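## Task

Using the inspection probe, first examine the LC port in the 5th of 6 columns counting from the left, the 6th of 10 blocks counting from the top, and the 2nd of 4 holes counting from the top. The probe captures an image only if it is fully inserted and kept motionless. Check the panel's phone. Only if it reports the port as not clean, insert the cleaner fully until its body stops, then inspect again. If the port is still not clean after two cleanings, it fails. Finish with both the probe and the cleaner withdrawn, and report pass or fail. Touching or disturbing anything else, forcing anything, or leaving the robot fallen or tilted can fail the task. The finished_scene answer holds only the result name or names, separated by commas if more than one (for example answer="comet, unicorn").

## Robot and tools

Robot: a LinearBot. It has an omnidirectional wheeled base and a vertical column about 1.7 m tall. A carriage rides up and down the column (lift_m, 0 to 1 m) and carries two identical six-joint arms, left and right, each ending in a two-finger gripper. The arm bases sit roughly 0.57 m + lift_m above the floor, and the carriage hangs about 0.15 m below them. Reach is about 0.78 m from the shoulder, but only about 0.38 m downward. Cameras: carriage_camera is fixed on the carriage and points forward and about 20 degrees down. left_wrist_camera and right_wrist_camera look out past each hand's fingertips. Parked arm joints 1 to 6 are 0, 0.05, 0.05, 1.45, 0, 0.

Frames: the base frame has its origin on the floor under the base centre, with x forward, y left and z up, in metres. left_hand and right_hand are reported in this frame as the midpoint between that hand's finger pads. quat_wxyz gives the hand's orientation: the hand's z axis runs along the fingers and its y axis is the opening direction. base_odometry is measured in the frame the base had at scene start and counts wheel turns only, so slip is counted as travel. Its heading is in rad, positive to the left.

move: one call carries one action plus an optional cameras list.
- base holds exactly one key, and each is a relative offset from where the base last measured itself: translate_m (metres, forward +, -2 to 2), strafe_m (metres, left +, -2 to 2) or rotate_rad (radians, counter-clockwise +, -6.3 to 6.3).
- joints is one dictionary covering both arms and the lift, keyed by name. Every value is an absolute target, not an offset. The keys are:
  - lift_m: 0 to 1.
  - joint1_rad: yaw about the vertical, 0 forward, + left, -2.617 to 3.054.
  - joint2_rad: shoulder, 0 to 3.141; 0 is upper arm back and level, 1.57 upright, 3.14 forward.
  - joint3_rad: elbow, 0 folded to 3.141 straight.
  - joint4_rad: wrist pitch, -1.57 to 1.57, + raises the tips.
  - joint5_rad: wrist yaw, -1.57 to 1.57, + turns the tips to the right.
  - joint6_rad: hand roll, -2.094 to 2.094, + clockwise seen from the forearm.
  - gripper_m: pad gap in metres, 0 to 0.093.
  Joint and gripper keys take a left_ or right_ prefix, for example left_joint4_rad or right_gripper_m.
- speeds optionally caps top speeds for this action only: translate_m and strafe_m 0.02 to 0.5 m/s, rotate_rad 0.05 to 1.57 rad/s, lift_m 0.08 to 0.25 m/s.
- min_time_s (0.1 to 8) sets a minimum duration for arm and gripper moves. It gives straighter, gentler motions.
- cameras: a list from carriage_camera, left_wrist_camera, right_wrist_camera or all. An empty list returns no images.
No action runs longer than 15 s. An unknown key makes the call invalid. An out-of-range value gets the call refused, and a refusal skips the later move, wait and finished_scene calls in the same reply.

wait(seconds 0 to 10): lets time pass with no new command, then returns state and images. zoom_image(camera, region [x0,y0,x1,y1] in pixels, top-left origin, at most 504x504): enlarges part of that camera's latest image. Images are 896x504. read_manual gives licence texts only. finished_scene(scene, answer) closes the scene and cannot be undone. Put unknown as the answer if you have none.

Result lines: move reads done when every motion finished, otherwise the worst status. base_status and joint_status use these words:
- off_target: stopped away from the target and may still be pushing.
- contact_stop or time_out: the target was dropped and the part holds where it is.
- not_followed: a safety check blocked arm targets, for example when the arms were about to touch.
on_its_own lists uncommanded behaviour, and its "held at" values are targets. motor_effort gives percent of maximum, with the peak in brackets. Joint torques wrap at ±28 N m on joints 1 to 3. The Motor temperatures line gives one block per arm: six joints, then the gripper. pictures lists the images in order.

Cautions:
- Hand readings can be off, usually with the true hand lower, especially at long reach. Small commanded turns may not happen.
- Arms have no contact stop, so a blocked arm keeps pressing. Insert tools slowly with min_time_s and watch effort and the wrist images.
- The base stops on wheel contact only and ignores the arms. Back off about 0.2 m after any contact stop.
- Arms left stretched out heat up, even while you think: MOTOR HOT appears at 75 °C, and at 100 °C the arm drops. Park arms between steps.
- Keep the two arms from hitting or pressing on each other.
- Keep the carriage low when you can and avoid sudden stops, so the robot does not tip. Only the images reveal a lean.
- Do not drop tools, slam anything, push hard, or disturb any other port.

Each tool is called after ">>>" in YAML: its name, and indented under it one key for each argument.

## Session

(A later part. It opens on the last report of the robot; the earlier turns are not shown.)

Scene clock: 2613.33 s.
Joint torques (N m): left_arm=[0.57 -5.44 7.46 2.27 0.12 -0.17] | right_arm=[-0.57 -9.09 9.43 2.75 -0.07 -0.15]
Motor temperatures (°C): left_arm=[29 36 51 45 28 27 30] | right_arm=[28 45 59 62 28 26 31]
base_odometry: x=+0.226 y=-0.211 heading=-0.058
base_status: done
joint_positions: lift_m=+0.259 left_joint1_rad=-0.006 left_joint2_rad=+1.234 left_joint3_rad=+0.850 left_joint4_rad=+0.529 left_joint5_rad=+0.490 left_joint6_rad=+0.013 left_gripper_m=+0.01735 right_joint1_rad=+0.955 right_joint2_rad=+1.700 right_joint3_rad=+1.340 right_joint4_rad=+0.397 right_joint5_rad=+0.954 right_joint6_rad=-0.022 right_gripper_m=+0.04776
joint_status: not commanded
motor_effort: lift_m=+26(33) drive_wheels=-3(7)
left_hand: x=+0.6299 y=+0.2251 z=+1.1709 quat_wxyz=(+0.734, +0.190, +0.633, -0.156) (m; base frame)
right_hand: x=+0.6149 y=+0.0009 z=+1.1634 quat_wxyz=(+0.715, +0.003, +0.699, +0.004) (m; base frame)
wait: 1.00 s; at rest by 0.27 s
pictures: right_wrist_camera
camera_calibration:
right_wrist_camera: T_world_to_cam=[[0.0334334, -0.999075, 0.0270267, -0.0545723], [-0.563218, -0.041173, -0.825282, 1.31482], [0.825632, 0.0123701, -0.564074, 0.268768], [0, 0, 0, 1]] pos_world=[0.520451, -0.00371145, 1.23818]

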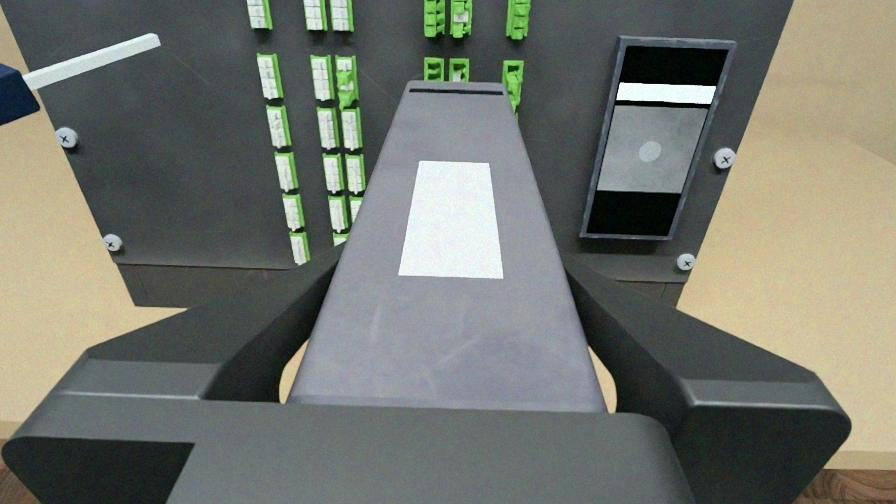

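>>> move:
  joints: {"right_joint1_rad": 0.953, "right_joint5_rad": 0.952}
  cameras: []

>>> move:
  base: {"translate_m": -0.03}
  speeds: {"translate_m": 0.02}
  cameras: ["right_wrist_camera"]

Scene clock: 2620.23 s.
Joint torques (N m): left_arm=[0.57 -5.46 7.46 2.28 0.12 -0.18] | right_arm=[-0.18 -9.03 9.43 2.75 0.01 -0.15]
Motor temperatures (°C): left_arm=[29 36 51 45 28 27 30] | right_arm=[28 45 59 62 28 26 31]
move: done
base_odometry: x=+0.226 y=-0.211 heading=-0.058
base_status: not commanded
joint_positions: lift_m=+0.259 left_joint1_rad=-0.006 left_joint2_rad=+1.234 left_joint3_rad=+0.850 left_joint4_rad=+0.529 left_joint5_rad=+0.490 left_joint6_rad=+0.013 left_gripper_m=+0.01735 right_joint1_rad=+0.955 right_joint2_rad=+1.700 right_joint3_rad=+1.340 right_joint4_rad=+0.397 right_joint5_rad=+0.954 right_joint6_rad=-0.022 right_gripper_m=+0.04776
joint_status: all done
motor_effort: lift_m=+34(35) drive_wheels=-3(3)
left_hand: x=+0.6299 y=+0.2251 z=+1.1709 quat_wxyz=(+0.734, +0.190, +0.633, -0.156) (m; base frame)
right_hand: x=+0.6149 y=+0.0009 z=+1.1634 quat_wxyz=(+0.715, +0.003, +0.699, +0.004) (m; base frame)
pictures: none
No camera images: "cameras" was empty.

Scene clock: 2622.13 s.
Joint torques (N m): left_arm=[0.61 -5.55 7.47 2.31 0.12 -0.18] | right_arm=[0.01 -9.07 9.36 2.79 0.06 -0.15]
Motor temperatures (°C): left_arm=[29 36 51 45 28 27 30] | right_arm=[28 45 59 62 28 26 31]
move: done
base_odometry: x=+0.196 y=-0.209 heading=-0.058
base_status: done
joint_positions: lift_m=+0.259 left_joint1_rad=-0.006 left_joint2_rad=+1.234 left_joint3_rad=+0.850 left_joint4_rad=+0.528 left_joint5_rad=+0.490 left_joint6_rad=+0.013 left_gripper_m=+0.01735 right_joint1_rad=+0.954 right_joint2_rad=+1.700 right_joint3_rad=+1.340 right_joint4_rad=+0.395 right_joint5_rad=+0.948 right_joint6_rad=-0.022 right_gripper_m=+0.04776
joint_status: not commanded
motor_effort: lift_m=+28(36) drive_wheels=+1(7)
left_hand: x=+0.6299 y=+0.2251 z=+1.1709 quat_wxyz=(+0.734, +0.189, +0.633, -0.156) (m; base frame)
right_hand: x=+0.6155 y=+0.0012 z=+1.1631 quat_wxyz=(+0.714, +0.000, +0.700, +0.004) (m; base frame)
pictures: right_wrist_camera
camera_calibration:
right_wrist_camera: T_world_to_cam=[[0.0376785, -0.99887, 0.028977, -0.0590934], [-0.564001, -0.0451944, -0.824537, 1.31448], [0.824914, 0.0147243, -0.565066, 0.269756], [0, 0, 0, 1]] pos_world=[0.521069, -0.00359131, 1.23798]

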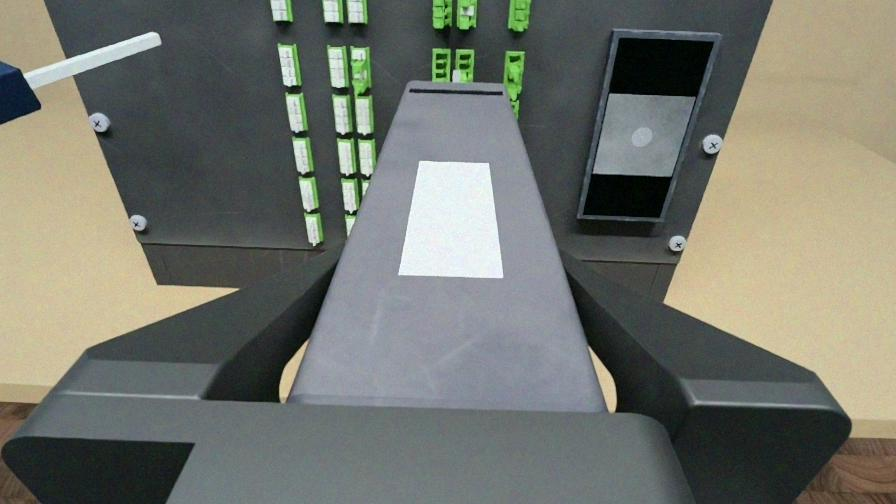

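>>> move:
  base: {"translate_m": -0.15}
  speeds: {"translate_m": 0.1}
  cameras: ["carriage_camera", "right_wrist_camera"]

Scene clock: 2627.80 s.
Joint torques (N m): left_arm=[0.64 -5.46 7.46 2.29 0.12 -0.18] | right_arm=[-0.03 -9.02 9.42 2.77 0.05 -0.15]
Motor temperatures (°C): left_arm=[29 36 51 45 28 27 30] | right_arm=[28 45 59 62 28 26 31]
move: done
base_odometry: x=+0.046 y=-0.201 heading=-0.058
base_status: done
joint_positions: lift_m=+0.259 left_joint1_rad=-0.006 left_joint2_rad=+1.234 left_joint3_rad=+0.850 left_joint4_rad=+0.528 left_joint5_rad=+0.490 left_joint6_rad=+0.013 left_gripper_m=+0.01735 right_joint1_rad=+0.954 right_joint2_rad=+1.700 right_joint3_rad=+1.340 right_joint4_rad=+0.394 right_joint5_rad=+0.949 right_joint6_rad=-0.022 right_gripper_m=+0.04776
joint_status: not commanded
motor_effort: lift_m=+29(36) drive_wheels=-2(8)
left_hand: x=+0.6299 y=+0.2251 z=+1.1709 quat_wxyz=(+0.734, +0.189, +0.633, -0.156) (m; base frame)
right_hand: x=+0.6154 y=+0.0012 z=+1.1630 quat_wxyz=(+0.714, +0.001, +0.700, +0.004) (m; base frame)
pictures: carriage_camera, right_wrist_camera
camera_calibration:
carriage_camera: T_world_to_cam=[[0.0437792, -0.998787, 0.0225464, -0.032315], [-0.363853, -0.0369585, -0.930723, 1.20136], [0.930427, 0.0325427, -0.365029, 0.314625], [0, 0, 0, 1]] pos_world=[0.145796, 0.00188573, 1.23371]
right_wrist_camera: T_world_to_cam=[[0.03691, -0.99889, 0.0292478, -0.0590246], [-0.564221, -0.0449871, -0.824397, 1.31428], [0.824799, 0.0139264, -0.565255, 0.270076], [0, 0, 0, 1]] pos_world=[0.520966, -0.00359446, 1.23788]

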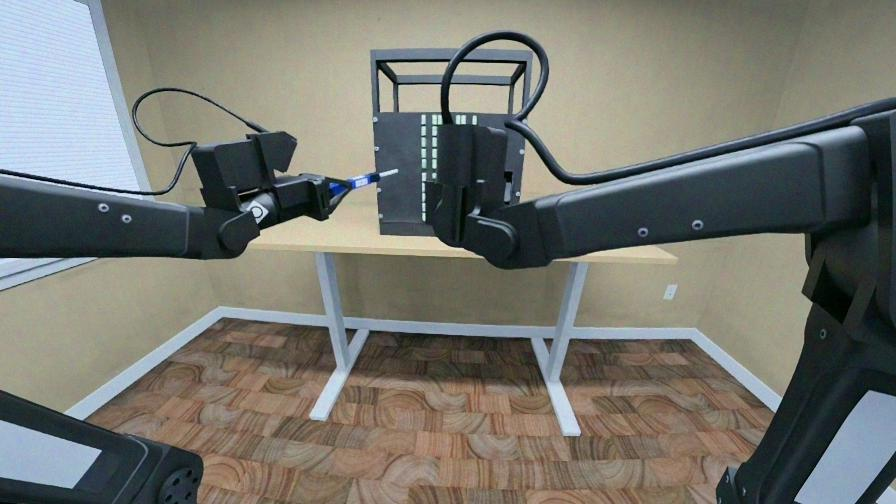

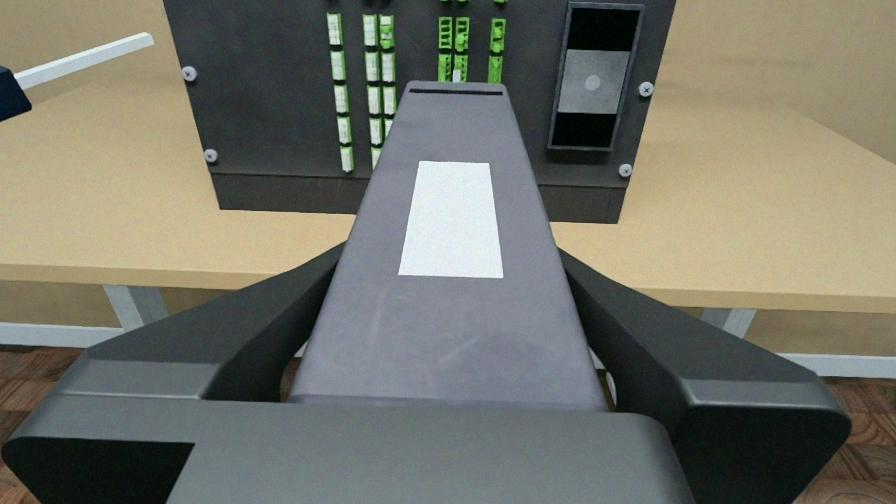

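Both tools are out, the robot is upright, and the phone's second picture shows the port is clean.

>>> finished_scene:
  scene: 1
  answer: "pass"

The scene is finished: the task was done.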